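# Refit band over corner guard and square around carton

## Task

Loop the band back around the carton, passing over both the corner guard and the square, so that when finished the guard sits in its proper spot and the carton rests flat on the table.

## Robot and tools

Robot: two arms, left_arm and right_arm, facing each other across a table. Each carries a parallel gripper and a wrist camera (cam_left_wrist and cam_right_wrist, both 672x504). In the scene frame the origin is the table centre, the table top is at z = +0.020 m and +z is up. left_arm's base is at (-0.024, +0.450, +0.137) m on the +y side; right_arm's base is at (+0.199, -0.454, +0.144) m. The arm names do not match the image sides.

Frames: every hand position, orientation, velocity, target and wrist-camera pose is given in that arm's own base frame. Offsets also run along that arm's base axes, and rotations turn about the Hand target's position. The gripper's fingers point along its +x and close along its y. end_effector_position is the point between the fingers, 3 to 4 cm behind the tips; only the last 1.5 cm of each finger face is flat. Reported poses can be off by a few centimetres, worse at long reach.

execute_actions(actions, cameras): actions is a list of actions; each action is up to 15 rows, one per 1/30 s step, and a short action repeats its final row to fill 15 steps. Each row is one flat list of 14 numbers in [-1, 1]: left_arm dx, dy, dz, rx, ry, rz, opening, then right_arm in the same order. dx..rz are an offset from that arm's Hand target as it was when the action began (every row counts from that same start, not from the previous row); 1.0 equals 0.6 m or 180 degrees, and rx, ry, rz form one rotation vector. Sending the same offset again moves farther. Sending all six pose numbers as 0 re-commands the current Hand target. The opening is absolute, not an offset: +1 is fully open (0.080 m), -1 fully closed, empty fingers meet near -0.78. Closing from fully open takes at least about 0.6 s. cameras lists camera names, ["all"] or []; images come back only when actions is empty or cameras asks.

move(target, speed, blend, opening_speed, grip_force, blocking, cameras): target is either one 14-number row or a list of up to 15 such rows, laid out as above; every row is an offset from the Hand targets at the move's start, not from the previous row. speed is the top path speed in m/s (0.002 to 4.3, default 0.25; turning is capped at twice that in rad/s), one value or one per row. blend in metres rounds corners between rows; 0 stops at each. opening_speed is the rate of opening change per second on the -1..+1 scale (at least 0.2). grip_force is a per-pad force cap in newtons, 8 to 34, one value or one per arm; it persists. blocking=false returns after about 0.5 s while the motion continues. Paths are straight, do not avoid obstacles or the other arm, and are capped at 10 s. Grippers lag and stray more when fast or stretched out. Do not route a path near an arm's own base. The result adds a move: line giving the ending (done, off_target, moving, held, blocked, fault) and limits that acted (paced = pose clipped, held = steps withheld). blocked means the gripper stopped far from its goal, likely against something.

wait(seconds 0 to 10) lets time pass holding commands. stop() brakes a running move. zoom_image(camera, region [x0, y0, x1, y1] pixels, at most 504 by 504) enlarges part of the latest image of either wrist camera. read_manual(section) returns licence text only. finished_scene(scene, 1 or 2) ends the scene irreversibly; call it only when the band is placed, the guard is in position and the carton is flat.

Results: each arm's end_effector_position (m), end_effector_quat_wxyz, velocities, Hand target (the last commanded pose after clipping; next offsets count from it), Tool commands, grip_measured (opening on the command scale, about 2 mm error; reads narrower when squeezing), Joint positions (last value is finger opening in metres), Joint torques, External joint torques (estimate of outside push, includes held weight and friction), Motor temperatures, and a Wrist depth line of 7x7 median distances in mm per wrist camera ('-' means no value). Velocities are omitted when joints are still ('within noise').

Control notes: commanded orientation is clipped to within 32 degrees of the measured one each step. Grippers often stop short or tilted because of friction and weight; check the pose after each motion and send the remaining distance as a new offset. To grip, command an opening about 0.08 below the reading at first contact. To release a push, command the target back beyond the gripper.

Avoid: dropping the carton or letting anything leave the table; releasing parts while moving; fast impacts with the table or fixtures; any contact or squeezing between the two arms or their cameras; straining a camera cable. Joint contact torque limits (N m): waist 17.6, shoulder 21.8, elbow 21.7, wrist pitch 3.7, wrist yaw 4, wrist roll 3.71; hitting one freezes that arm for 10 s. Motors heat when holding loads, reaching far or pushing at unreachable poses; MOTOR HOT appears at 50 °C and a fault stop at 95 °C. Huge single-step targets can trigger an OVER-SPEED FAULT. Loose objects may occasionally be nudged by outside pushes. Smooth, short, low-effort motion is preferred.

Each tool is called as a command line: name --argument value for each argument, lists and objects as JSON in quotes; but a table of rows of numbers goes row by row, as --pt "numbers of a row", without its own name.

## Session

execute_actions --actions '[]'

Scene clock: 0.00 s.
left_arm: end_effector_position=(+0.2312, +0.2336, +0.0501) grip_measured=+1.000 end_effector_quat_wxyz=(+0.911, -0.260, +0.154, +0.281) | right_arm: end_effector_position=(+0.1173, -0.1710, +0.1761) grip_measured=+1.000 end_effector_quat_wxyz=(+0.682, +0.467, +0.044, -0.561)
Joint positions: left_arm=[0.986 1.577 0.265 0.822 0.438 -0.22 0.08] | right_arm=[-0.784 0.524 0.563 -0.688 0.257 1.001 0.08]
Joint velocities: within noise
Joint torques (N m): no reading
External joint torques (N m): no reading
Motor temperatures (°C): left_arm=[29 30 26 35 33 27] | right_arm=[26 32 27 30 31 29]
Heat: left arm: hottest wrist pitch 35 °C (+0.0 °C/min); right arm: hottest shoulder 32 °C (+0.0 °C/min).
Wrist depth (mm): cam_left_wrist=[1483 2030 1995 2515 2630 2338 1522 / - 1446 1677 2048 522 631 - / 1151 1181 309 358 456 492 614 / 221 249 279 314 350 422 499 / - - 248 276 309 - 83 / - - 225 246 273 296 86 / - - 205 223 244 264 -] | cam_right_wrist=[2049 1310 1437 1366 1516 1383 1209 / - 1537 1640 1640 1516 1310 1141 / - 1925 1994 1640 1392 1203 1064 / 1799 2259 1799 1537 1294 1153 1025 / - 79 1616 1428 1243 106 958 / - 79 1537 1302 1165 94 - / - 467 443 387 336 304 75]
Hand target: left_arm +0.2331, +0.2355, +0.0549; +0.915, -0.253, +0.148, +0.279 | right_arm +0.1172, -0.1719, +0.1808; +0.685, +0.464, +0.036, -0.560
Tool commands: left_gripper/opening=+1.0 right_gripper/opening=+1.0

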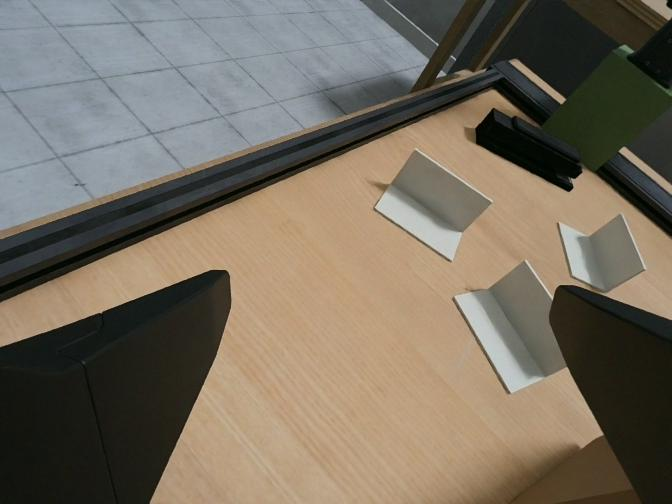

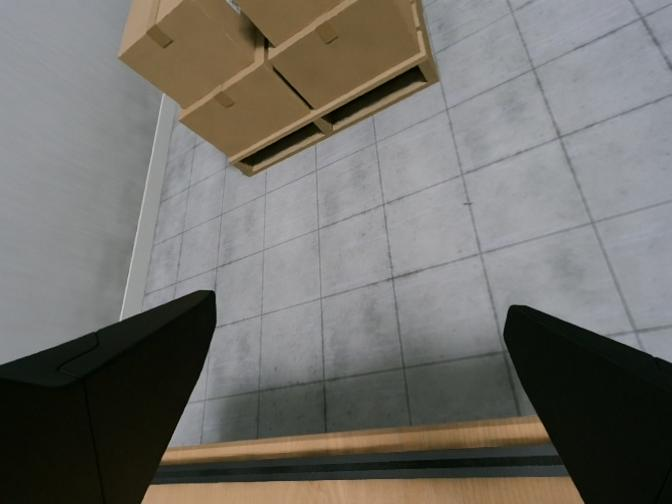

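move --pt "-0.01 -0.15 0.2418 0.0412 0.0351 -0.0896 1 0.205 0.187 0.067 -0.117 0.042 0.307 1" --pt "-0.0218 -0.3925 0.2418 0.103 0.0877 -0.224 1 0.2897 0.5082 0.032 -0.2339 0.084 0.6142 1" --blend '[0.04, 0]' --speed 0.4 --cameras '["all"]'

Scene clock: 12.00 s.
left_arm: end_effector_position=(+0.2192, -0.0017, +0.1922) grip_measured=+1.000 end_effector_quat_wxyz=(+0.951, -0.002, +0.310, -0.005) | right_arm: end_effector_position=(+0.2883, +0.1282, +0.1894) grip_measured=+1.000 end_effector_quat_wxyz=(+0.929, -0.068, +0.309, +0.195)
Joint positions: left_arm=[-0.002 0.591 0.633 -0.673 0.009 -0.002 0.08] | right_arm=[0.423 1.051 0.762 -0.353 0.01 0 0.08]
Joint torques (N m): left_arm=[-0.16 0.25 7.37 1.67 -0.16 -0.11] | right_arm=[0.28 -2 7.97 1.53 -0.21 -0.12]
External joint torques (N m): left_arm=[-0.16 0.61 0.72 0.12 -0.16 -0.11] | right_arm=[0.28 1.14 1 -0.03 -0.2 -0.12]
Heat: left arm: hottest wrist pitch 37 °C (+10.0 °C/min); right arm: hottest shoulder 32 °C (+0.0 °C/min).
Wrist depth (mm): cam_left_wrist=[- 687 614 641 645 652 2030 / 566 558 562 574 559 559 1727 / 480 492 317 318 497 499 504 / 444 442 285 285 285 428 447 / - - 308 263 269 259 83 / - - 367 357 289 238 87 / - 333 339 338 339 341 -] | cam_right_wrist=[1925 2031 675 667 647 721 1287 / 1703 566 447 386 593 608 598 / 491 501 492 373 351 518 539 / 440 446 454 442 453 473 478 / 393 79 402 412 411 106 431 / - 79 365 374 378 94 - / - 327 338 342 348 345 75]
Hand target: left_arm +0.2200, +0.0000, +0.1999; +0.954, +0.000, +0.300, +0.000 | right_arm +0.2910, +0.1330, +0.2000; +0.932, -0.064, +0.294, +0.203
Off the commanded pose: left_arm 0.008 m, 1 deg | right_arm 0.012 m, 2 deg.
move: off_target (right_arm)
camera_calibration:
cam_left_wrist: T_world_to_cam=[[0.0505831, -0.998477, 0.0220394, -0.00494004], [-0.851054, -0.0546418, -0.522227, 0.312468], [0.522636, 0.00765909, -0.852522, 0.122261], [0, 0, 0, 1]] pos_world=[0.202279, 0.0112049, 0.267518]
cam_right_wrist: T_world_to_cam=[[0.43493, -0.897993, 0.0666667, -0.0155544], [-0.739704, -0.39852, -0.542236, 0.395399], [0.513492, 0.186521, -0.837577, 0.0672272], [0, 0, 0, 1]] pos_world=[0.264722, 0.131067, 0.271744]

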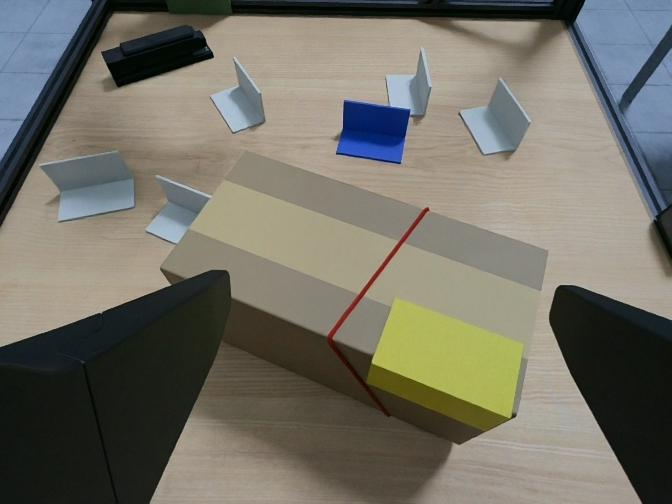

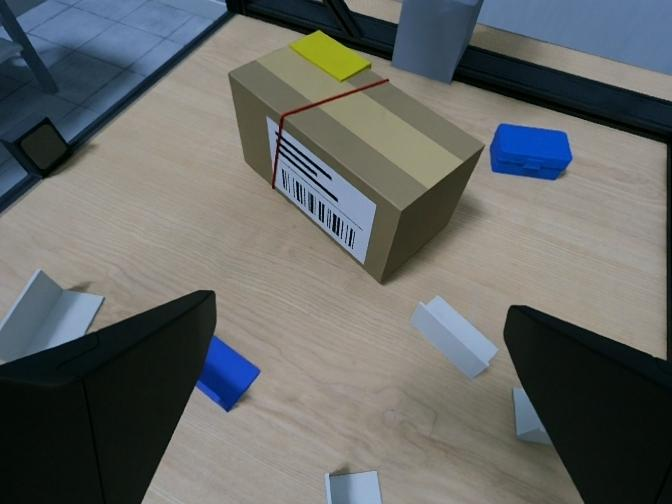

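zoom_image --camera "cam_left_wrist" --region '[150, 140, 570, 455]'

zoom_image --camera "cam_right_wrist" --region '[210, 20, 500, 290]'

Scaled by 1.200 from the camera's 672x504 image, which has a finer 960x720 frame.

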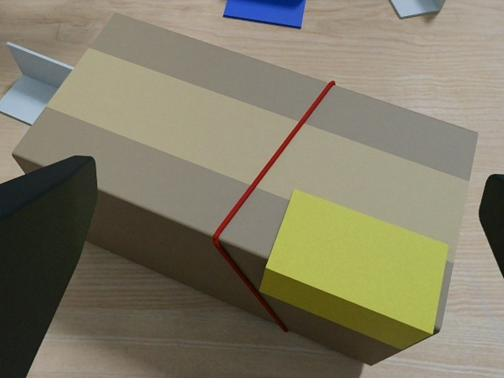

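Scaled by 1.738 from the camera's 672x504 image, which has a finer 960x720 frame.

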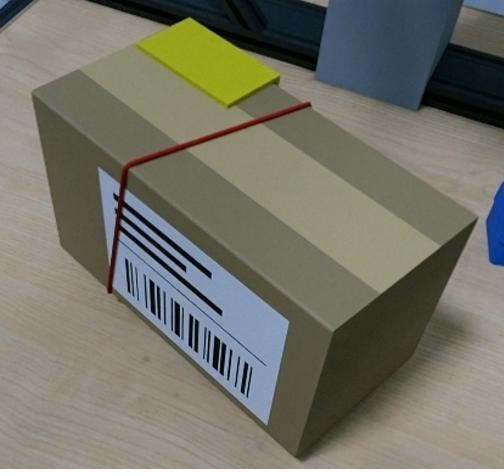

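zoom_image --camera "cam_left_wrist" --region '[320, 280, 560, 460]'

zoom_image --camera "cam_right_wrist" --region '[220, 20, 400, 200]'

Scaled by 2.100 from the camera's 672x504 image, which has a finer 960x720 frame.

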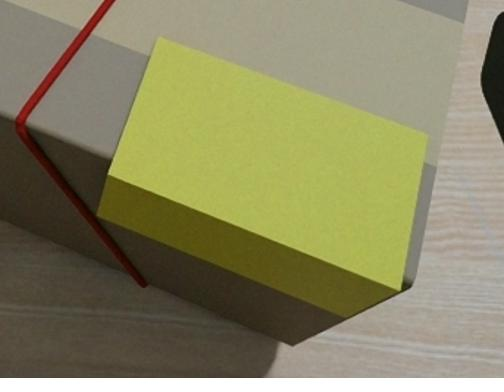

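Scaled by 2.800 from the camera's 672x504 image, which has a finer 960x720 frame.

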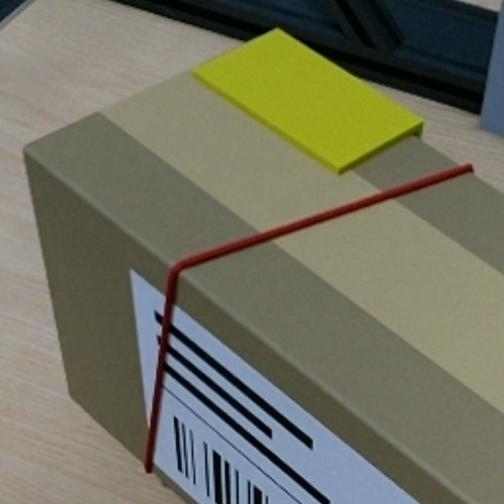

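move --target '[0.0205, 0.0565, -0.178, 0.0095, 0.0555, -0.1076, -0.3, 0, 0, 0, 0, 0, 0, 1]' --speed 0.2 --cameras '["all"]'

Scene clock: 41.93 s.
left_arm: end_effector_position=(+0.2306, +0.0347, +0.0913) grip_measured=-0.298 end_effector_quat_wxyz=(+0.909, +0.059, +0.385, -0.151) | right_arm: end_effector_position=(+0.2883, +0.1282, +0.1894) grip_measured=+1.000 end_effector_quat_wxyz=(+0.929, -0.068, +0.309, +0.195)
Joint positions: left_arm=[0.485 0.953 0.46 -0.492 0.535 0.642 0.022] | right_arm=[0.423 1.051 0.762 -0.353 0.01 0 0.08]
Joint torques (N m): left_arm=[0.27 -1.37 5.29 1.91 0.53 0.09] | right_arm=[0.33 -2 8.08 1.54 -0.27 -0.14]
External joint torques (N m): left_arm=[0.26 0.6 -1.11 0.75 0.23 0.09] | right_arm=[0.34 1.13 1.13 -0.01 -0.28 -0.15]
Motor temperatures (°C): left_arm=[29 30 35 38 32 27] | right_arm=[26 32 37 34 31 29]
Heat: left arm: hottest wrist pitch 38 °C (+4.3 °C/min); right arm: hottest elbow 37 °C (+14.3 °C/min).
Wrist depth (mm): cam_left_wrist=[380 197 197 197 200 198 379 / 357 181 181 179 182 182 185 / 172 168 168 168 166 165 168 / 302 202 193 182 164 - 158 / 287 287 - 278 - 237 286 / - - - 268 - - - / - - - 252 - - -] | cam_right_wrist=[1942 2012 663 640 605 719 1476 / 1729 570 446 384 592 605 601 / 490 496 496 373 353 520 541 / 440 445 451 439 455 474 479 / 393 79 400 411 410 106 430 / - 79 366 376 378 94 - / - 326 338 343 346 344 75]
Hand target: left_arm +0.2323, +0.0339, +0.0931; +0.910, +0.064, +0.378, -0.156 | right_arm +0.2910, +0.1330, +0.2000; +0.932, -0.064, +0.294, +0.203
Off the commanded pose: left_arm 0.003 m, 1 deg | right_arm 0.012 m, 2 deg.
move: off_target (right_arm)
camera_calibration:
cam_left_wrist: T_world_to_cam=[[-0.263058, -0.964675, 0.0142503, 0.104966], [-0.896923, 0.239088, -0.371976, 0.258121], [0.355429, -0.110633, -0.928133, 0.0795879], [0, 0, 0, 1]] pos_world=[0.230839, 0.0483496, 0.168387]
cam_right_wrist: T_world_to_cam=[[0.43493, -0.897993, 0.0666667, -0.0155544], [-0.739704, -0.39852, -0.542236, 0.395399], [0.513492, 0.186521, -0.837577, 0.0672272], [0, 0, 0, 1]] pos_world=[0.264722, 0.131067, 0.271744]

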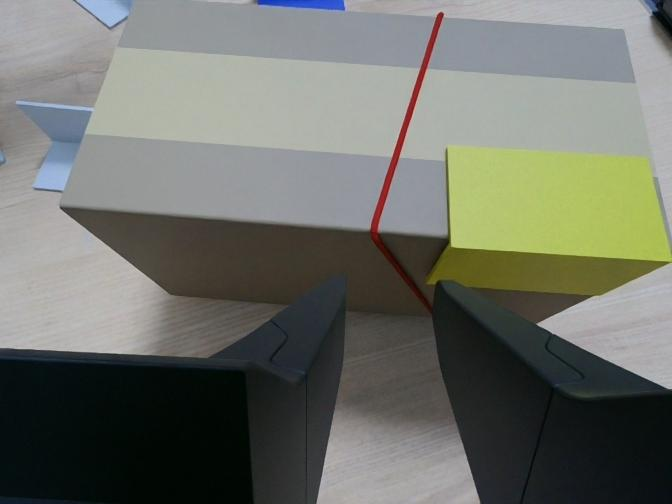

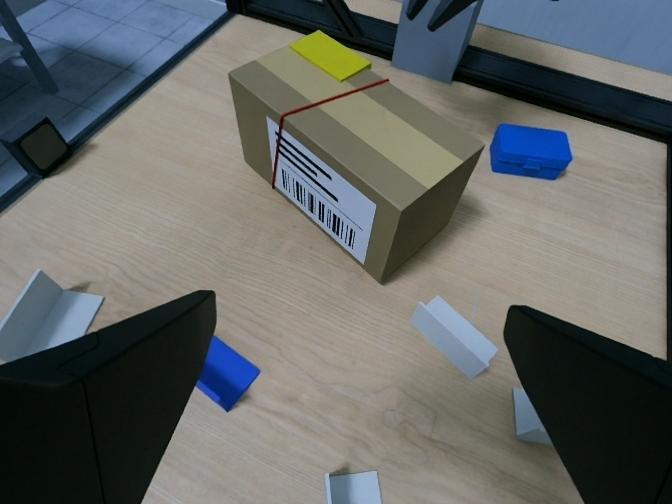

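move --target '[0.0493, -0.0172, -0.0538, 0, 0, 0, -0.3, 0, 0, 0, 0, 0, 0, 1]' --speed 0.12 --cameras '["cam_left_wrist"]'

Scene clock: 48.43 s.
left_arm: end_effector_position=(+0.2610, +0.0247, +0.0609) grip_measured=-0.298 end_effector_quat_wxyz=(+0.910, +0.061, +0.380, -0.154) | right_arm: end_effector_position=(+0.2883, +0.1282, +0.1894) grip_measured=+1.000 end_effector_quat_wxyz=(+0.929, -0.068, +0.309, +0.195)
Joint positions: left_arm=[0.356 1.141 0.397 -0.176 0.468 0.526 0.022] | right_arm=[0.423 1.051 0.762 -0.353 0.01 0 0.08]
Joint torques (N m): left_arm=[-0.08 -2.14 4.83 2.06 0.09 -0.09] | right_arm=[0.32 -1.95 7.96 1.53 -0.25 -0.12]
External joint torques (N m): left_arm=[-0.1 0.67 -1.14 0.82 -0.16 -0.09] | right_arm=[0.34 1.14 1.04 -0.02 -0.25 -0.13]
Heat: left arm: hottest wrist pitch 38 °C (+3.7 °C/min); right arm: hottest elbow 38 °C (+13.6 °C/min).
Wrist depth (mm): cam_left_wrist=[155 155 158 156 153 156 157 / 142 143 143 141 143 144 144 / 132 130 132 134 133 130 130 / 126 125 123 123 123 120 121 / 252 193 - 164 124 116 120 / - - - 238 - - - / - - - 225 225 - -] | cam_right_wrist=[1908 2012 673 661 395 679 677 / 1743 573 447 386 586 605 600 / 491 504 494 373 351 521 541 / 443 447 452 439 452 474 483 / - 79 401 411 408 106 429 / - 79 368 376 378 94 - / - 325 338 345 346 343 75]
Hand target: left_arm +0.2619, +0.0235, +0.0609; +0.910, +0.064, +0.378, -0.156 | right_arm +0.2910, +0.1330, +0.2000; +0.932, -0.064, +0.294, +0.203
Off the commanded pose: left_arm 0.001 m, 1 deg | right_arm 0.012 m, 2 deg.
move: off_target (right_arm)
camera_calibration:
cam_left_wrist: T_world_to_cam=[[-0.269396, -0.96295, 0.0123561, 0.105428], [-0.891848, 0.244623, -0.380482, 0.27555], [0.363362, -0.11352, -0.924706, 0.0371664], [0, 0, 0, 1]] pos_world=[0.260646, 0.0383355, 0.137907]
Images, in order (width x height): cam_left_wrist 672x504.

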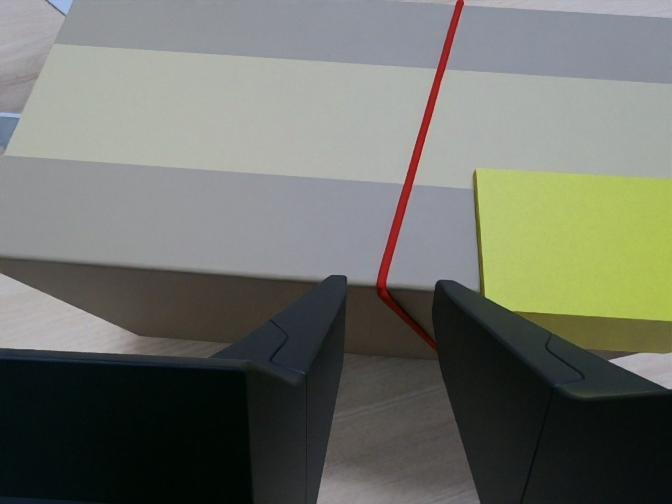

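move --target '[0.0113, -0.0023, -0.0195, 0, 0, 0, -0.3, 0, 0, 0, 0, 0, 0, 1]' --speed 0.05 --cameras '["cam_left_wrist"]'

Scene clock: 51.97 s.
left_arm: end_effector_position=(+0.2678, +0.0221, +0.0488) grip_measured=-0.298 end_effector_quat_wxyz=(+0.909, +0.061, +0.381, -0.156) | right_arm: end_effector_position=(+0.2883, +0.1282, +0.1894) grip_measured=+1.000 end_effector_quat_wxyz=(+0.929, -0.068, +0.309, +0.195)
Joint positions: left_arm=[0.331 1.214 0.379 -0.08 0.455 0.507 0.022] | right_arm=[0.423 1.051 0.762 -0.353 0.01 0 0.08]
Joint torques (N m): left_arm=[-0.29 -2.65 4.65 2.02 0.09 -0.1] | right_arm=[0.27 -2.11 8.06 1.52 -0.22 -0.14]
External joint torques (N m): left_arm=[-0.29 0.43 -1.09 0.78 -0.15 -0.1] | right_arm=[0.26 1.05 1.1 -0.03 -0.21 -0.15]
Heat: left arm: hottest wrist pitch 39 °C (+4.6 °C/min); right arm: hottest elbow 39 °C (+13.9 °C/min).
Wrist depth (mm): cam_left_wrist=[139 139 142 142 142 143 141 / 128 131 131 129 131 129 134 / 119 119 119 119 121 116 116 / - 111 112 111 111 110 108 / 238 155 - 133 107 - 104 / - - - 227 - - - / - - - 214 215 - -] | cam_right_wrist=[1959 2031 673 645 393 384 1466 / 1743 570 446 384 400 606 598 / 484 502 494 373 352 521 544 / 440 446 453 438 454 473 479 / - 79 400 414 409 106 430 / - 79 367 375 378 94 - / - 326 341 343 346 344 75]
Hand target: left_arm +0.2687, +0.0222, +0.0492; +0.910, +0.064, +0.378, -0.156 | right_arm +0.2910, +0.1330, +0.2000; +0.932, -0.064, +0.294, +0.203
Off the commanded pose: left_arm 0.001 m, 1 deg | right_arm 0.012 m, 2 deg.
move: off_target (right_arm)
camera_calibration:
cam_left_wrist: T_world_to_cam=[[-0.273212, -0.961855, 0.0137588, 0.105826], [-0.891593, 0.247833, -0.378999, 0.277342], [0.361132, -0.115814, -0.925295, 0.0239343], [0, 0, 0, 1]] pos_world=[0.267546, 0.0358265, 0.125803]
Images, in order (width x height): cam_left_wrist 672x504.

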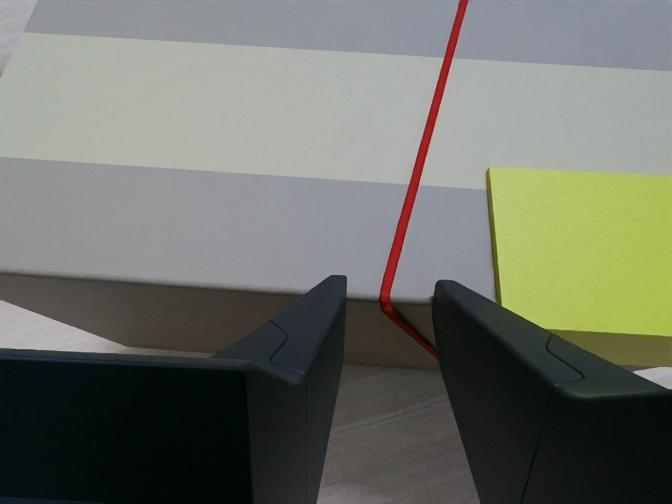

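move --target '[0, 0, 0, 0, 0, 0, -1, 0, 0, 0, 0, 0, 0, 1]' --speed 0.05 --opening_speed 0.8 --cameras '["cam_left_wrist"]'

Scene clock: 54.47 s.
left_arm: end_effector_position=(+0.2680, +0.0224, +0.0489) grip_measured=-0.773 end_effector_quat_wxyz=(+0.910, +0.062, +0.380, -0.155) | right_arm: end_effector_position=(+0.2883, +0.1282, +0.1894) grip_measured=+1.000 end_effector_quat_wxyz=(+0.929, -0.068, +0.309, +0.195)
Joint positions: left_arm=[0.331 1.214 0.379 -0.078 0.454 0.507 0] | right_arm=[0.423 1.051 0.762 -0.353 0.01 0 0.08]
Joint torques (N m): left_arm=[-0.21 -2.46 4.52 1.98 0.13 -0.11] | right_arm=[0.3 -2 8.06 1.55 -0.22 -0.17]
External joint torques (N m): left_arm=[-0.21 0.63 -1.26 0.72 -0.11 -0.11] | right_arm=[0.31 1.14 1.08 -0.01 -0.22 -0.18]
Heat: left arm: hottest wrist pitch 38 °C (+3.3 °C/min); right arm: hottest elbow 39 °C (+13.2 °C/min).
Wrist depth (mm): cam_left_wrist=[140 140 142 143 143 143 141 / 129 131 131 129 129 128 132 / - 119 119 119 121 116 116 / - 111 112 111 110 110 108 / 236 162 126 - - 106 104 / - - - - - - - / - - - - - - -] | cam_right_wrist=[1994 1994 679 659 392 354 - / 1703 569 446 384 407 610 595 / 486 497 495 373 352 518 542 / 439 447 450 441 452 471 480 / - 79 400 411 408 106 430 / - 79 366 373 377 94 - / - 327 340 343 347 343 75]
Hand target: left_arm +0.2687, +0.0222, +0.0492; +0.910, +0.064, +0.378, -0.156 | right_arm +0.2910, +0.1330, +0.2000; +0.932, -0.064, +0.294, +0.203
Off the commanded pose: left_arm 0.001 m, 0 deg | right_arm 0.012 m, 2 deg.
move: off_target (right_arm)
camera_calibration:
cam_left_wrist: T_world_to_cam=[[-0.272304, -0.962138, 0.011852, 0.106054], [-0.891424, 0.247615, -0.37954, 0.277451], [0.362235, -0.113915, -0.925099, 0.0236285], [0, 0, 0, 1]] pos_world=[0.267646, 0.0360294, 0.125905]
Images, in order (width x height): cam_left_wrist 672x504.

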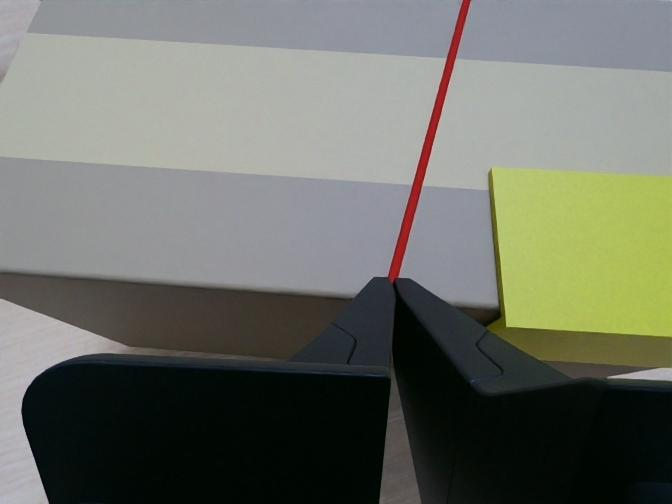

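zoom_image --camera "cam_left_wrist" --region '[320, 220, 480, 340]'

Scaled by 3.150 from the camera's 672x504 image, which has a finer 960x720 frame.

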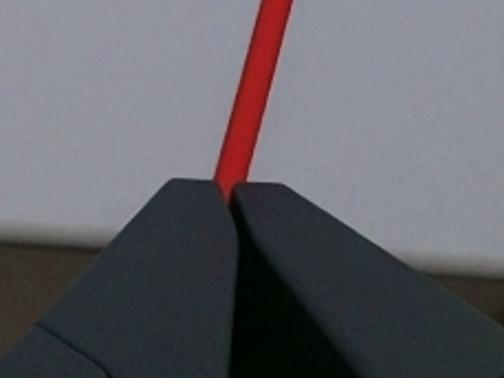

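move --target '[-0.011, 0.004, 0.0119, 0, 0, 0, -1, 0, 0, 0, 0, 0, 0, 1]' --speed 0.03 --cameras '["cam_left_wrist"]'

Scene clock: 56.50 s.
left_arm: end_effector_position=(+0.2600, +0.0250, +0.0513) grip_measured=-0.775 end_effector_quat_wxyz=(+0.907, +0.059, +0.387, -0.153) | right_arm: end_effector_position=(+0.2883, +0.1282, +0.1894) grip_measured=+1.000 end_effector_quat_wxyz=(+0.929, -0.068, +0.309, +0.195)
Joint positions: left_arm=[0.354 1.172 0.379 -0.141 0.46 0.524 0] | right_arm=[0.423 1.051 0.762 -0.353 0.01 0 0.08]
Joint torques (N m): left_arm=[0.12 -3.76 5.48 1.31 0.46 0.12] | right_arm=[0.43 -1.81 8.15 1.56 -0.22 -0.15]
External joint torques (N m): left_arm=[0.09 -0.91 -0.28 0.11 0.22 0.12] | right_arm=[0.46 1.29 1.22 0.01 -0.23 -0.15]
Heat: left arm: hottest wrist pitch 38 °C (+3.2 °C/min); right arm: hottest elbow 39 °C (+12.7 °C/min).
Wrist depth (mm): cam_left_wrist=[140 140 143 144 144 144 142 / 129 132 132 130 131 131 133 / - 120 121 121 121 118 118 / - 115 116 115 113 111 109 / 239 222 172 - - 129 139 / - - - - - - - / - - - - - - -] | cam_right_wrist=[1976 2049 675 659 396 634 1437 / 1690 569 446 384 586 606 595 / 483 500 491 376 354 523 545 / 440 444 453 439 454 476 480 / 393 79 400 413 408 106 428 / - 79 365 375 378 94 - / - 326 339 344 346 343 75]
Hand target: left_arm +0.2621, +0.0246, +0.0563; +0.910, +0.064, +0.378, -0.156 | right_arm +0.2910, +0.1330, +0.2000; +0.932, -0.064, +0.294, +0.203
Off the commanded pose: left_arm 0.005 m, 1 deg | right_arm 0.012 m, 2 deg.
move: off_target (right_arm)
camera_calibration:
cam_left_wrist: T_world_to_cam=[[-0.265152, -0.964066, 0.0164798, 0.104275], [-0.898631, 0.240887, -0.366656, 0.272066], [0.34951, -0.112029, -0.930211, 0.032614], [0, 0, 0, 1]] pos_world=[0.260737, 0.0386444, 0.128374]
Images, in order (width x height): cam_left_wrist 672x504.

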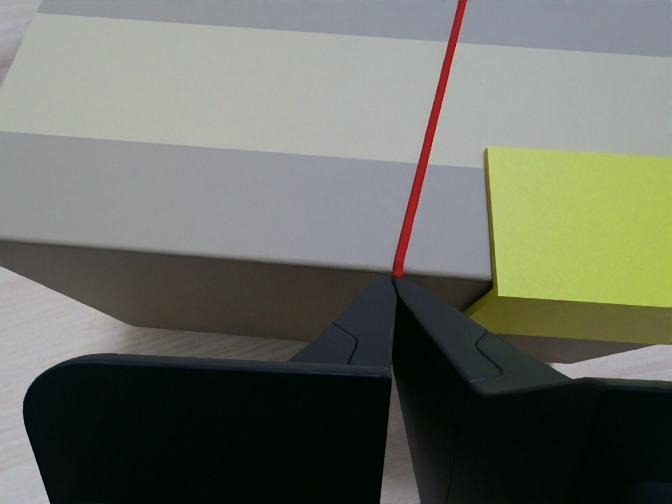

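zoom_image --camera "cam_left_wrist" --region '[320, 200, 480, 320]'

Scaled by 3.150 from the camera's 672x504 image, which has a finer 960x720 frame.

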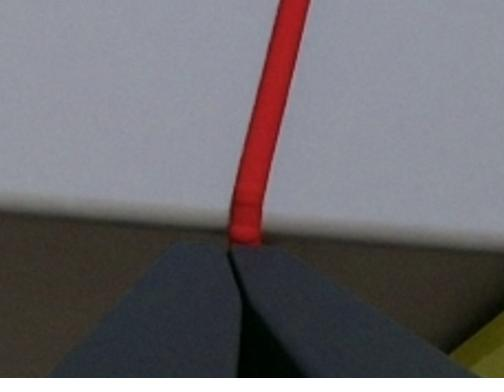

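move --target '[-0.008, 0.003, 0.0150, 0, 0, 0, -1, 0, 0, 0, 0, 0, 0, 1]' --speed 0.03 --cameras '["all"]'

Scene clock: 60.13 s.
left_arm: end_effector_position=(+0.2527, +0.0261, +0.0571) grip_measured=-0.775 end_effector_quat_wxyz=(+0.906, +0.056, +0.391, -0.153) | right_arm: end_effector_position=(+0.2883, +0.1282, +0.1894) grip_measured=+1.000 end_effector_quat_wxyz=(+0.929, -0.068, +0.309, +0.195)
Joint positions: left_arm=[0.376 1.123 0.386 -0.215 0.472 0.541 0] | right_arm=[0.423 1.051 0.762 -0.353 0.01 0 0.08]
Joint torques (N m): left_arm=[0.22 -3.67 6.56 1.3 0.5 0.12] | right_arm=[0.27 -2.03 8.17 1.51 -0.25 -0.13]
External joint torques (N m): left_arm=[0.22 -0.98 0.55 0.08 0.24 0.12] | right_arm=[0.26 1.14 1.18 -0.06 -0.25 -0.14]
Heat: left arm: hottest wrist pitch 38 °C (+3.0 °C/min); right arm: hottest elbow 40 °C (+13.2 °C/min).
Wrist depth (mm): cam_left_wrist=[- 146 149 149 148 149 149 / 135 135 136 136 136 137 138 / 125 124 126 127 127 124 125 / 160 134 132 122 121 116 116 / 246 241 209 - - 180 200 / - - - - - - - / - - - - - - -] | cam_right_wrist=[1908 2031 671 661 407 643 1476 / 1716 575 447 386 590 598 597 / 490 501 494 373 352 521 540 / 441 446 450 440 455 474 479 / 383 79 401 412 417 106 431 / - 79 366 373 378 94 - / - 326 339 343 346 343 75]
Hand target: left_arm +0.2573, +0.0264, +0.0653; +0.910, +0.064, +0.378, -0.156 | right_arm +0.2910, +0.1330, +0.2000; +0.932, -0.064, +0.294, +0.203
Off the commanded pose: left_arm 0.009 m, 2 deg | right_arm 0.012 m, 2 deg.
move: off_target (left_arm, right_arm)
camera_calibration:
cam_left_wrist: T_world_to_cam=[[-0.263018, -0.964521, 0.022816, 0.102478], [-0.902127, 0.237482, -0.360235, 0.267926], [0.342035, -0.115331, -0.932583, 0.0427596], [0, 0, 0, 1]] pos_world=[0.254031, 0.0401465, 0.134055]
cam_right_wrist: T_world_to_cam=[[0.43493, -0.897993, 0.0666667, -0.0155544], [-0.739704, -0.39852, -0.542236, 0.395399], [0.513492, 0.186521, -0.837577, 0.0672272], [0, 0, 0, 1]] pos_world=[0.264722, 0.131067, 0.271744]

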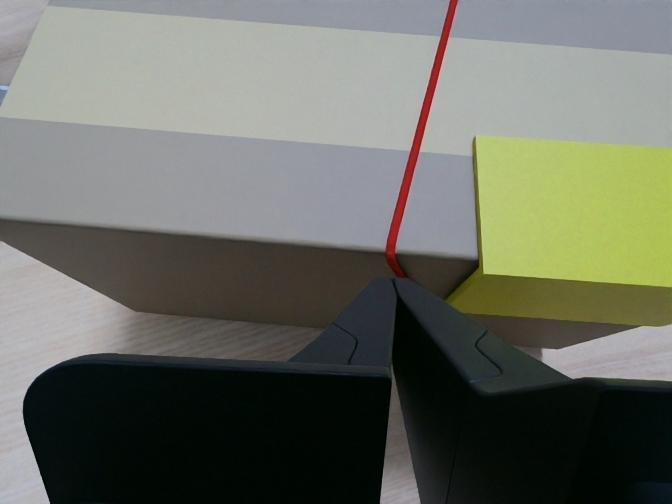

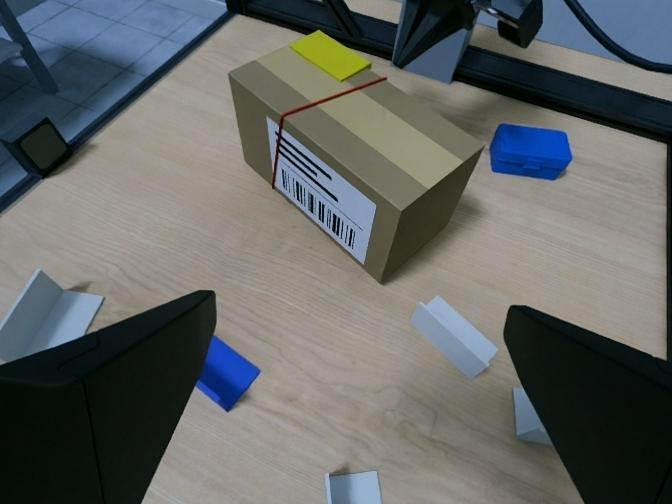

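move --target '[0.0688, -0.0277, 0.0745, 0.1114, 0.2238, -0.0733, -0.3, 0, 0, 0, 0, 0, 0, 1]' --speed 0.15 --cameras '["cam_left_wrist"]'

Scene clock: 73.77 s.
left_arm: end_effector_position=(+0.2943, +0.0104, +0.1071) grip_measured=-0.302 end_effector_quat_wxyz=(+0.674, +0.197, +0.682, -0.202) | right_arm: end_effector_position=(+0.2883, +0.1282, +0.1894) grip_measured=+1.000 end_effector_quat_wxyz=(+0.929, -0.068, +0.309, +0.195)
Joint positions: left_arm=[0.037 1.678 1.276 -1.181 0.003 0.609 0.021] | right_arm=[0.423 1.051 0.762 -0.353 0.01 0 0.08]
Joint torques (N m): left_arm=[-0.11 -6 6.16 0.42 -0.12 0.03] | right_arm=[0.42 -2.12 8.07 1.55 -0.26 -0.17]
External joint torques (N m): left_arm=[-0.1 0.39 0.54 0.1 -0.16 0.03] | right_arm=[0.42 0.99 1.12 -0.02 -0.26 -0.17]
Heat: left arm: hottest wrist pitch 37 °C (+0.0 °C/min); right arm: hottest elbow 41 °C (+11.0 °C/min).
Wrist depth (mm): cam_left_wrist=[- 124 126 126 123 124 124 / 136 134 133 133 131 130 127 / 143 145 144 140 141 138 139 / 154 154 155 302 301 299 299 / 329 323 - 325 - 317 321 / - - - 353 - - - / - - - 381 - - -] | cam_right_wrist=[1976 2031 677 665 365 696 1428 / 1785 569 446 384 391 611 592 / 488 501 496 373 354 511 541 / 442 447 452 438 454 473 480 / - 79 400 414 408 106 429 / - 79 365 374 379 94 - / - 326 339 344 347 342 75]
Hand target: left_arm +0.2985, +0.0097, +0.1100; +0.678, +0.203, +0.677, -0.203 | right_arm +0.2910, +0.1330, +0.2000; +0.932, -0.064, +0.294, +0.203
Off the commanded pose: left_arm 0.005 m, 1 deg | right_arm 0.012 m, 2 deg.
move: off_target (right_arm)
camera_calibration:
cam_left_wrist: T_world_to_cam=[[-0.501355, -0.864754, -0.0290402, 0.171737], [-0.803194, 0.452659, 0.387272, 0.215821], [-0.32175, 0.217486, -0.921508, 0.264002], [0, 0, 0, 1]] pos_world=[0.34439, -0.00659926, 0.164686]
Images, in order (width x height): cam_left_wrist 672x504.

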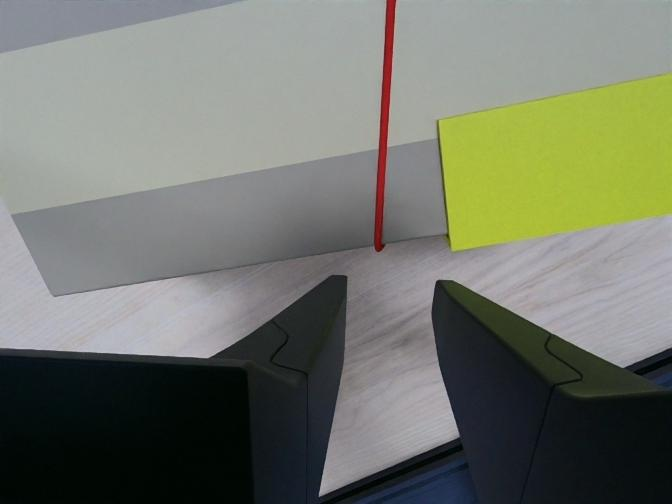

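move --target '[0.007, -0.0045, -0.0633, 0, 0, 0, -0.3, 0, 0, 0, 0, 0, 0, 1]' --speed 0.1 --cameras '["cam_left_wrist"]'

Scene clock: 76.97 s.
left_arm: end_effector_position=(+0.3017, +0.0060, +0.0730) grip_measured=-0.302 end_effector_quat_wxyz=(+0.677, +0.202, +0.678, -0.204) | right_arm: end_effector_position=(+0.2883, +0.1282, +0.1894) grip_measured=+1.000 end_effector_quat_wxyz=(+0.929, -0.068, +0.309, +0.195)
Joint positions: left_arm=[0.021 1.726 1.192 -1.039 0.003 0.604 0.021] | right_arm=[0.423 1.051 0.762 -0.353 0.01 0 0.08]
Joint torques (N m): left_arm=[-0.08 -6.42 4.33 0.78 -0.12 -0.13] | right_arm=[0.3 -1.95 8.15 1.52 -0.26 -0.17]
External joint torques (N m): left_arm=[-0.07 0.26 -1.14 0.46 -0.15 -0.13] | right_arm=[0.31 1.16 1.14 -0.06 -0.26 -0.17]
Heat: left arm: hottest wrist pitch 37 °C (+0.0 °C/min); right arm: hottest elbow 41 °C (+10.0 °C/min).
Wrist depth (mm): cam_left_wrist=[- - - 96 - 95 - / - - 102 101 - 100 99 / - 109 109 109 106 105 105 / - 116 118 115 114 111 110 / - 124 121 284 117 117 279 / - - - 308 - - - / - - - 337 - - -] | cam_right_wrist=[1994 2031 679 426 282 694 - / 1703 575 446 384 388 605 597 / 482 501 497 373 351 524 544 / 440 446 454 439 447 471 480 / 375 79 399 411 408 106 431 / - 79 365 375 378 94 - / - 325 339 342 347 343 75]
Hand target: left_arm +0.3027, +0.0070, +0.0720; +0.678, +0.203, +0.677, -0.203 | right_arm +0.2910, +0.1330, +0.2000; +0.932, -0.064, +0.294, +0.203
Off the commanded pose: left_arm 0.002 m, 0 deg | right_arm 0.012 m, 2 deg.
move: off_target (right_arm)
camera_calibration:
cam_left_wrist: T_world_to_cam=[[-0.510262, -0.859316, -0.0347761, 0.173777], [-0.802395, 0.461131, 0.37884, 0.237255], [-0.309507, 0.221212, -0.924809, 0.232523], [0, 0, 0, 1]] pos_world=[0.351012, -0.0115137, 0.131201]
Images, in order (width x height): cam_left_wrist 672x504.

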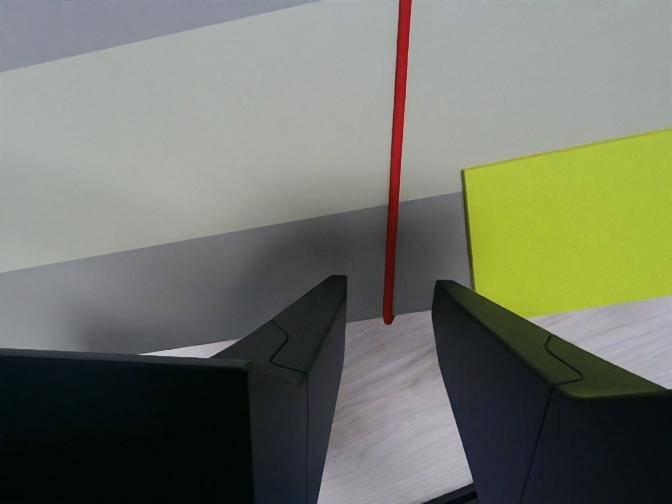

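move --target '[-0.0042, 0.0027, -0.0242, 0, 0, 0, -0.3, 0, 0, 0, 0, 0, 0, 1]' --speed 0.04 --cameras '["cam_left_wrist"]'

Scene clock: 79.30 s.
left_arm: end_effector_position=(+0.3001, +0.0062, +0.0599) grip_measured=-0.302 end_effector_quat_wxyz=(+0.678, +0.203, +0.677, -0.203) | right_arm: end_effector_position=(+0.2883, +0.1282, +0.1894) grip_measured=+1.000 end_effector_quat_wxyz=(+0.929, -0.068, +0.309, +0.195)
Joint positions: left_arm=[0.021 1.734 1.146 -0.982 0.001 0.604 0.021] | right_arm=[0.423 1.051 0.762 -0.353 0.01 0 0.08]
Joint torques (N m): left_arm=[0.25 -6.23 3.94 0.99 -0.1 0.06] | right_arm=[0.22 -1.99 8.15 1.53 -0.24 -0.14]
External joint torques (N m): left_arm=[0.29 0.4 -1.44 0.67 -0.14 0.06] | right_arm=[0.24 1.13 1.21 -0.02 -0.25 -0.14]
Heat: left arm: hottest wrist pitch 37 °C (+0.0 °C/min); right arm: hottest elbow 41 °C (+9.1 °C/min).
Wrist depth (mm): cam_left_wrist=[- - 85 - 84 84 - / - 90 - - - - - / - 96 96 96 96 - - / - 105 - 102 101 - 94 / - 113 - 111 106 103 267 / - - - 291 - - - / - - - 317 - - -] | cam_right_wrist=[1994 2031 679 371 292 698 - / 1729 569 447 383 390 608 597 / 484 500 496 372 352 520 544 / 441 444 454 440 446 473 476 / - 79 402 412 415 106 429 / - 79 366 375 378 94 - / - 327 340 343 346 342 75]
Hand target: left_arm +0.3002, +0.0087, +0.0575; +0.678, +0.203, +0.677, -0.203 | right_arm +0.2910, +0.1330, +0.2000; +0.932, -0.064, +0.294, +0.203
Off the commanded pose: left_arm 0.003 m, 0 deg | right_arm 0.012 m, 2 deg.
move: off_target (right_arm)
camera_calibration:
cam_left_wrist: T_world_to_cam=[[-0.510113, -0.859284, -0.0376401, 0.17278], [-0.803568, 0.460519, 0.377096, 0.241337], [-0.306698, 0.222608, -0.925409, 0.218941], [0, 0, 0, 1]] pos_world=[0.349217, -0.011411, 0.118106]
Images, in order (width x height): cam_left_wrist 672x504.

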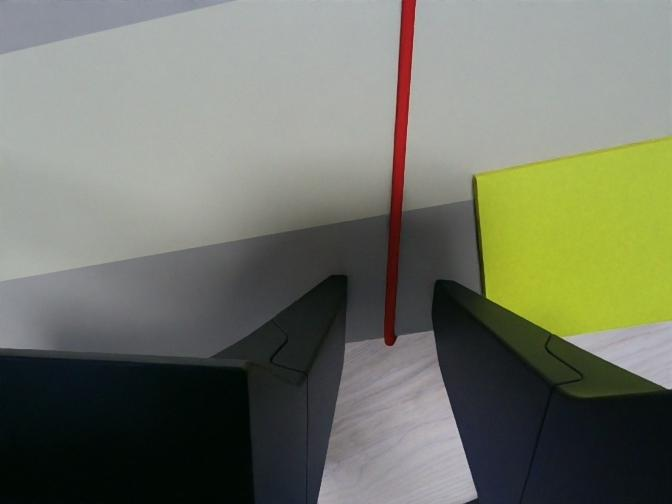

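move --target '[0, 0, -0.005, 0, 0, 0, -0.3, 0, 0, 0, 0, 0, 0, 1]' --speed 0.04 --cameras '["cam_left_wrist"]'

Scene clock: 81.00 s.
left_arm: end_effector_position=(+0.2998, +0.0062, +0.0592) grip_measured=-0.302 end_effector_quat_wxyz=(+0.678, +0.203, +0.676, -0.203) | right_arm: end_effector_position=(+0.2883, +0.1282, +0.1894) grip_measured=+1.000 end_effector_quat_wxyz=(+0.929, -0.068, +0.309, +0.195)
Joint positions: left_arm=[0.021 1.732 1.141 -0.977 0.001 0.604 0.021] | right_arm=[0.423 1.051 0.762 -0.353 0.01 0 0.08]
Joint torques (N m): left_arm=[0.04 -5.63 3.66 1.54 -0.12 0.1] | right_arm=[0.41 -1.98 8.2 1.5 -0.24 -0.14]
External joint torques (N m): left_arm=[0.07 0.9 -1.67 1.22 -0.16 0.1] | right_arm=[0.41 1.08 1.34 -0.03 -0.24 -0.14]
Heat: left arm: hottest wrist pitch 37 °C (+0.0 °C/min); right arm: hottest elbow 41 °C (+8.0 °C/min).
Wrist depth (mm): cam_left_wrist=[- - 85 - 84 84 - / - 90 - - - - - / - 96 96 96 96 - - / - 105 - 102 101 98 97 / - 113 - 111 106 101 266 / - - - 290 - - - / - - - 316 - - -] | cam_right_wrist=[1994 2069 679 416 292 723 1559 / 1690 575 448 384 391 606 597 / 493 502 495 374 352 514 547 / 440 444 454 439 447 469 481 / - 79 400 413 409 106 430 / - 79 368 373 380 94 - / - 326 339 343 347 343 75]
Hand target: left_arm +0.3002, +0.0087, +0.0545; +0.678, +0.203, +0.677, -0.203 | right_arm +0.2910, +0.1330, +0.2000; +0.932, -0.064, +0.294, +0.203
Off the commanded pose: left_arm 0.005 m, 0 deg | right_arm 0.012 m, 2 deg.
move: off_target (right_arm)
camera_calibration:
cam_left_wrist: T_world_to_cam=[[-0.510112, -0.859247, -0.0384799, 0.172654], [-0.804098, 0.460536, 0.375944, 0.241564], [-0.305307, 0.222715, -0.925843, 0.217832], [0, 0, 0, 1]] pos_world=[0.348819, -0.0114109, 0.117508]
Images, in order (width x height): cam_left_wrist 672x504.

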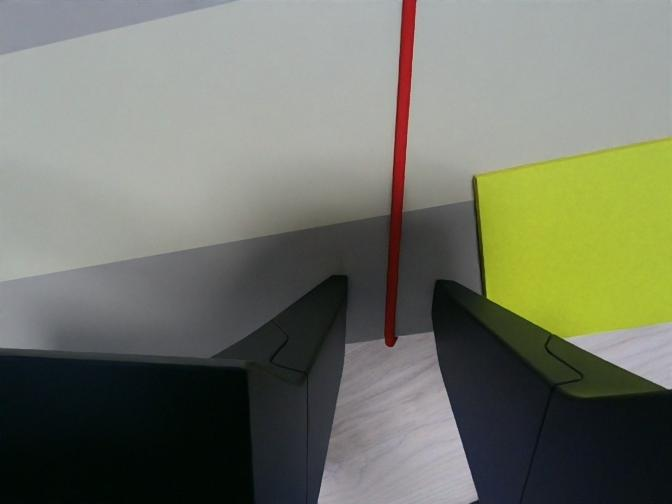

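move --target '[0, 0, 0, 0, 0, 0, -1, 0, 0, 0, 0, 0, 0, 1]' --speed 0.04 --opening_speed 0.8 --cameras '["cam_left_wrist"]'

zoom_image --camera "cam_left_wrist" --region '[320, 220, 480, 340]'

Scene clock: 83.00 s.
left_arm: end_effector_position=(+0.3018, +0.0086, +0.0592) grip_measured=-0.771 end_effector_quat_wxyz=(+0.682, +0.201, +0.674, -0.200) | right_arm: end_effector_position=(+0.2883, +0.1282, +0.1894) grip_measured=+1.000 end_effector_quat_wxyz=(+0.929, -0.068, +0.309, +0.195)
Joint positions: left_arm=[0.029 1.732 1.141 -0.968 0.001 0.604 0] | right_arm=[0.423 1.051 0.762 -0.353 0.01 0 0.08]
Joint torques (N m): left_arm=[-0.02 -5.6 3.76 0.83 -0.01 0.07] | right_arm=[0.28 -1.99 8.18 1.53 -0.25 -0.14]
External joint torques (N m): left_arm=[0 1.01 -1.67 0.47 -0.04 0.07] | right_arm=[0.28 1.1 1.26 -0.02 -0.25 -0.14]
Heat: left arm: hottest wrist pitch 36 °C (-2.0 °C/min); right arm: hottest elbow 41 °C (+8.0 °C/min).
Wrist depth (mm): cam_left_wrist=[- - 85 - 84 84 - / - 91 - - - - - / - 97 96 97 96 - - / - 105 103 102 101 99 97 / - 113 - - - 104 264 / - - - - - - - / - - - - - - -] | cam_right_wrist=[1959 2012 675 416 294 726 1526 / 1743 573 445 384 586 597 597 / 486 502 497 375 351 517 547 / 440 447 454 441 447 469 480 / - 79 402 411 408 106 433 / - 79 368 375 376 94 - / - 326 339 344 347 342 75]
Hand target: left_arm +0.3002, +0.0087, +0.0545; +0.678, +0.203, +0.677, -0.203 | right_arm +0.2910, +0.1330, +0.2000; +0.932, -0.064, +0.294, +0.203
Off the commanded pose: left_arm 0.005 m, 1 deg | right_arm 0.012 m, 2 deg.
move: off_target (right_arm)
camera_calibration:
cam_left_wrist: T_world_to_cam=[[-0.50312, -0.863129, -0.0433388, 0.173865], [-0.811048, 0.454255, 0.368584, 0.244587], [-0.298449, 0.220592, -0.928584, 0.216068], [0, 0, 0, 1]] pos_world=[0.350333, -0.00869964, 0.118021]
Images, in order (width x height): cam_left_wrist 672x504.

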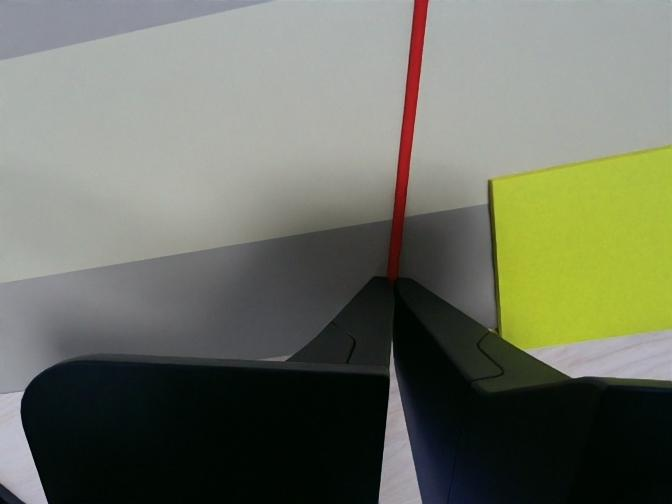

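Scaled by 3.150 from the camera's 672x504 image, which has a finer 960x720 frame.

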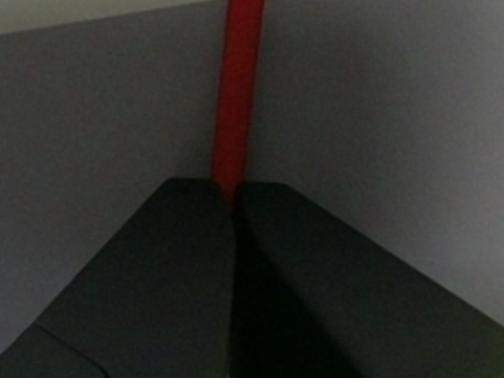

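move --target '[0, 0, 0.0217, 0, 0, 0, -1, 0, 0, 0, 0, 0, 0, 1]' --speed 0.03 --cameras '["cam_left_wrist"]'

zoom_image --camera "cam_left_wrist" --region '[320, 220, 480, 340]'

Scene clock: 84.77 s.
left_arm: end_effector_position=(+0.2966, +0.0059, +0.0621) grip_measured=-0.771 end_effector_quat_wxyz=(+0.672, +0.198, +0.683, -0.207) | right_arm: end_effector_position=(+0.2883, +0.1282, +0.1894) grip_measured=+1.000 end_effector_quat_wxyz=(+0.929, -0.068, +0.309, +0.195)
Joint positions: left_arm=[0.023 1.734 1.155 -1.011 0.006 0.604 0] | right_arm=[0.423 1.051 0.762 -0.353 0.01 0 0.08]
Joint torques (N m): left_arm=[0.05 -7.57 5.75 0.13 -0.05 0.06] | right_arm=[0.42 -1.98 8.11 1.56 -0.23 -0.16]
External joint torques (N m): left_arm=[0.09 -0.94 0.34 -0.17 -0.09 0.05] | right_arm=[0.42 1.17 1.18 0.02 -0.23 -0.17]
Heat: left arm: hottest wrist pitch 36 °C (-2.0 °C/min); right arm: hottest elbow 41 °C (+7.0 °C/min).
Wrist depth (mm): cam_left_wrist=[- - 85 - 84 85 - / - 90 - - - - - / - 96 96 98 95 - 91 / - 105 - 102 105 101 99 / - 114 - - - 272 270 / - - - - - - - / - - - - - - -] | cam_right_wrist=[1959 2012 677 418 298 685 1437 / 1729 569 447 384 382 610 597 / 490 499 496 373 352 510 541 / 442 446 452 441 448 471 481 / - 79 402 410 423 106 430 / - 79 366 374 378 94 - / - 326 338 343 348 343 75]
Hand target: left_arm +0.3002, +0.0087, +0.0675; +0.678, +0.203, +0.677, -0.203 | right_arm +0.2910, +0.1330, +0.2000; +0.932, -0.064, +0.294, +0.203
Off the commanded pose: left_arm 0.007 m, 1 deg | right_arm 0.012 m, 2 deg.
move: off_target (right_arm)
camera_calibration:
cam_left_wrist: T_world_to_cam=[[-0.509391, -0.860221, -0.0232496, 0.169741], [-0.796676, 0.461204, 0.390639, 0.2349], [-0.325313, 0.21751, -0.92025, 0.225256], [0, 0, 0, 1]] pos_world=[0.346882, -0.0113174, 0.119477]
Images, in order (width x height): cam_left_wrist 672x504.

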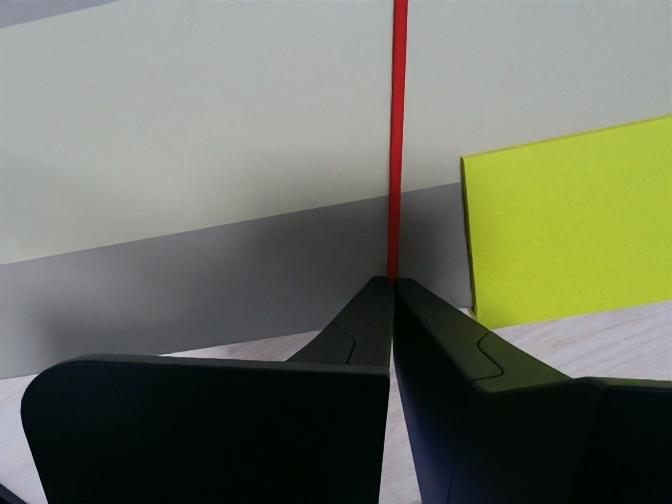

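Scaled by 3.150 from the camera's 672x504 image, which has a finer 960x720 frame.

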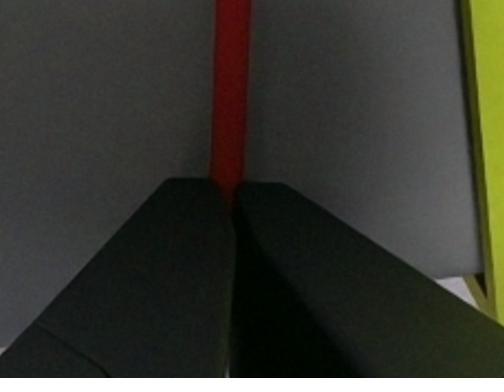

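move --target '[0.005, 0.002, 0.0167, 0, 0, 0, -1, 0, 0, 0, 0, 0, 0, 1]' --speed 0.03 --cameras '["cam_left_wrist"]'

zoom_image --camera "cam_left_wrist" --region '[320, 220, 480, 340]'

Scene clock: 86.33 s.
left_arm: end_effector_position=(+0.2977, +0.0060, +0.0706) grip_measured=-0.771 end_effector_quat_wxyz=(+0.669, +0.199, +0.685, -0.208) | right_arm: end_effector_position=(+0.2883, +0.1282, +0.1894) grip_measured=+1.000 end_effector_quat_wxyz=(+0.929, -0.068, +0.309, +0.195)
Joint positions: left_arm=[0.023 1.734 1.19 -1.054 0.006 0.607 0] | right_arm=[0.423 1.051 0.762 -0.353 0.01 0 0.08]
Joint torques (N m): left_arm=[0.46 -7.86 6.26 0.2 -0.02 0.07] | right_arm=[0.41 -1.96 8.07 1.54 -0.24 -0.14]
External joint torques (N m): left_arm=[0.49 -1.18 0.82 -0.08 -0.06 0.07] | right_arm=[0.4 1.21 1.08 -0.03 -0.24 -0.14]
Heat: left arm: hottest wrist pitch 36 °C (-2.0 °C/min); right arm: hottest elbow 41 °C (+7.1 °C/min).
Wrist depth (mm): cam_left_wrist=[- 92 92 92 92 92 - / - - 98 97 - 97 95 / - 104 104 105 102 - 102 / - 112 114 112 110 108 110 / - 121 119 - - 283 282 / - - - - - - - / - - - - - - -] | cam_right_wrist=[1994 2031 679 429 285 698 1447 / 1799 570 449 384 380 598 601 / 494 503 493 374 350 511 542 / 441 445 453 441 445 468 480 / - 79 399 413 408 106 430 / - 79 367 375 378 94 - / - 327 341 344 349 345 75]
Hand target: left_arm +0.3032, +0.0099, +0.0775; +0.678, +0.203, +0.677, -0.203 | right_arm +0.2910, +0.1330, +0.2000; +0.932, -0.064, +0.294, +0.203
Off the commanded pose: left_arm 0.010 m, 2 deg | right_arm 0.012 m, 2 deg.
move: off_target (left_arm, right_arm)
camera_calibration:
cam_left_wrist: T_world_to_cam=[[-0.512188, -0.85866, -0.0191209, 0.171063], [-0.792228, 0.463729, 0.396649, 0.230686], [-0.33172, 0.218307, -0.917771, 0.235131], [0, 0, 0, 1]] pos_world=[0.34837, -0.011422, 0.127566]
Images, in order (width x height): cam_left_wrist 672x504.

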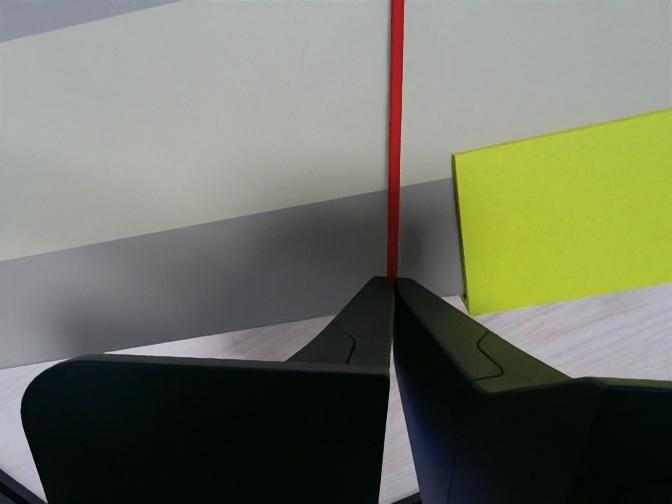

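Scaled by 3.150 from the camera's 672x504 image, which has a finer 960x720 frame.

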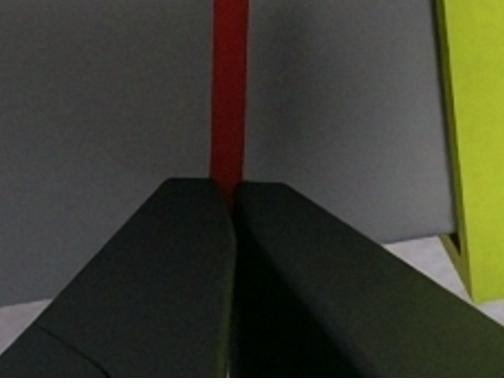

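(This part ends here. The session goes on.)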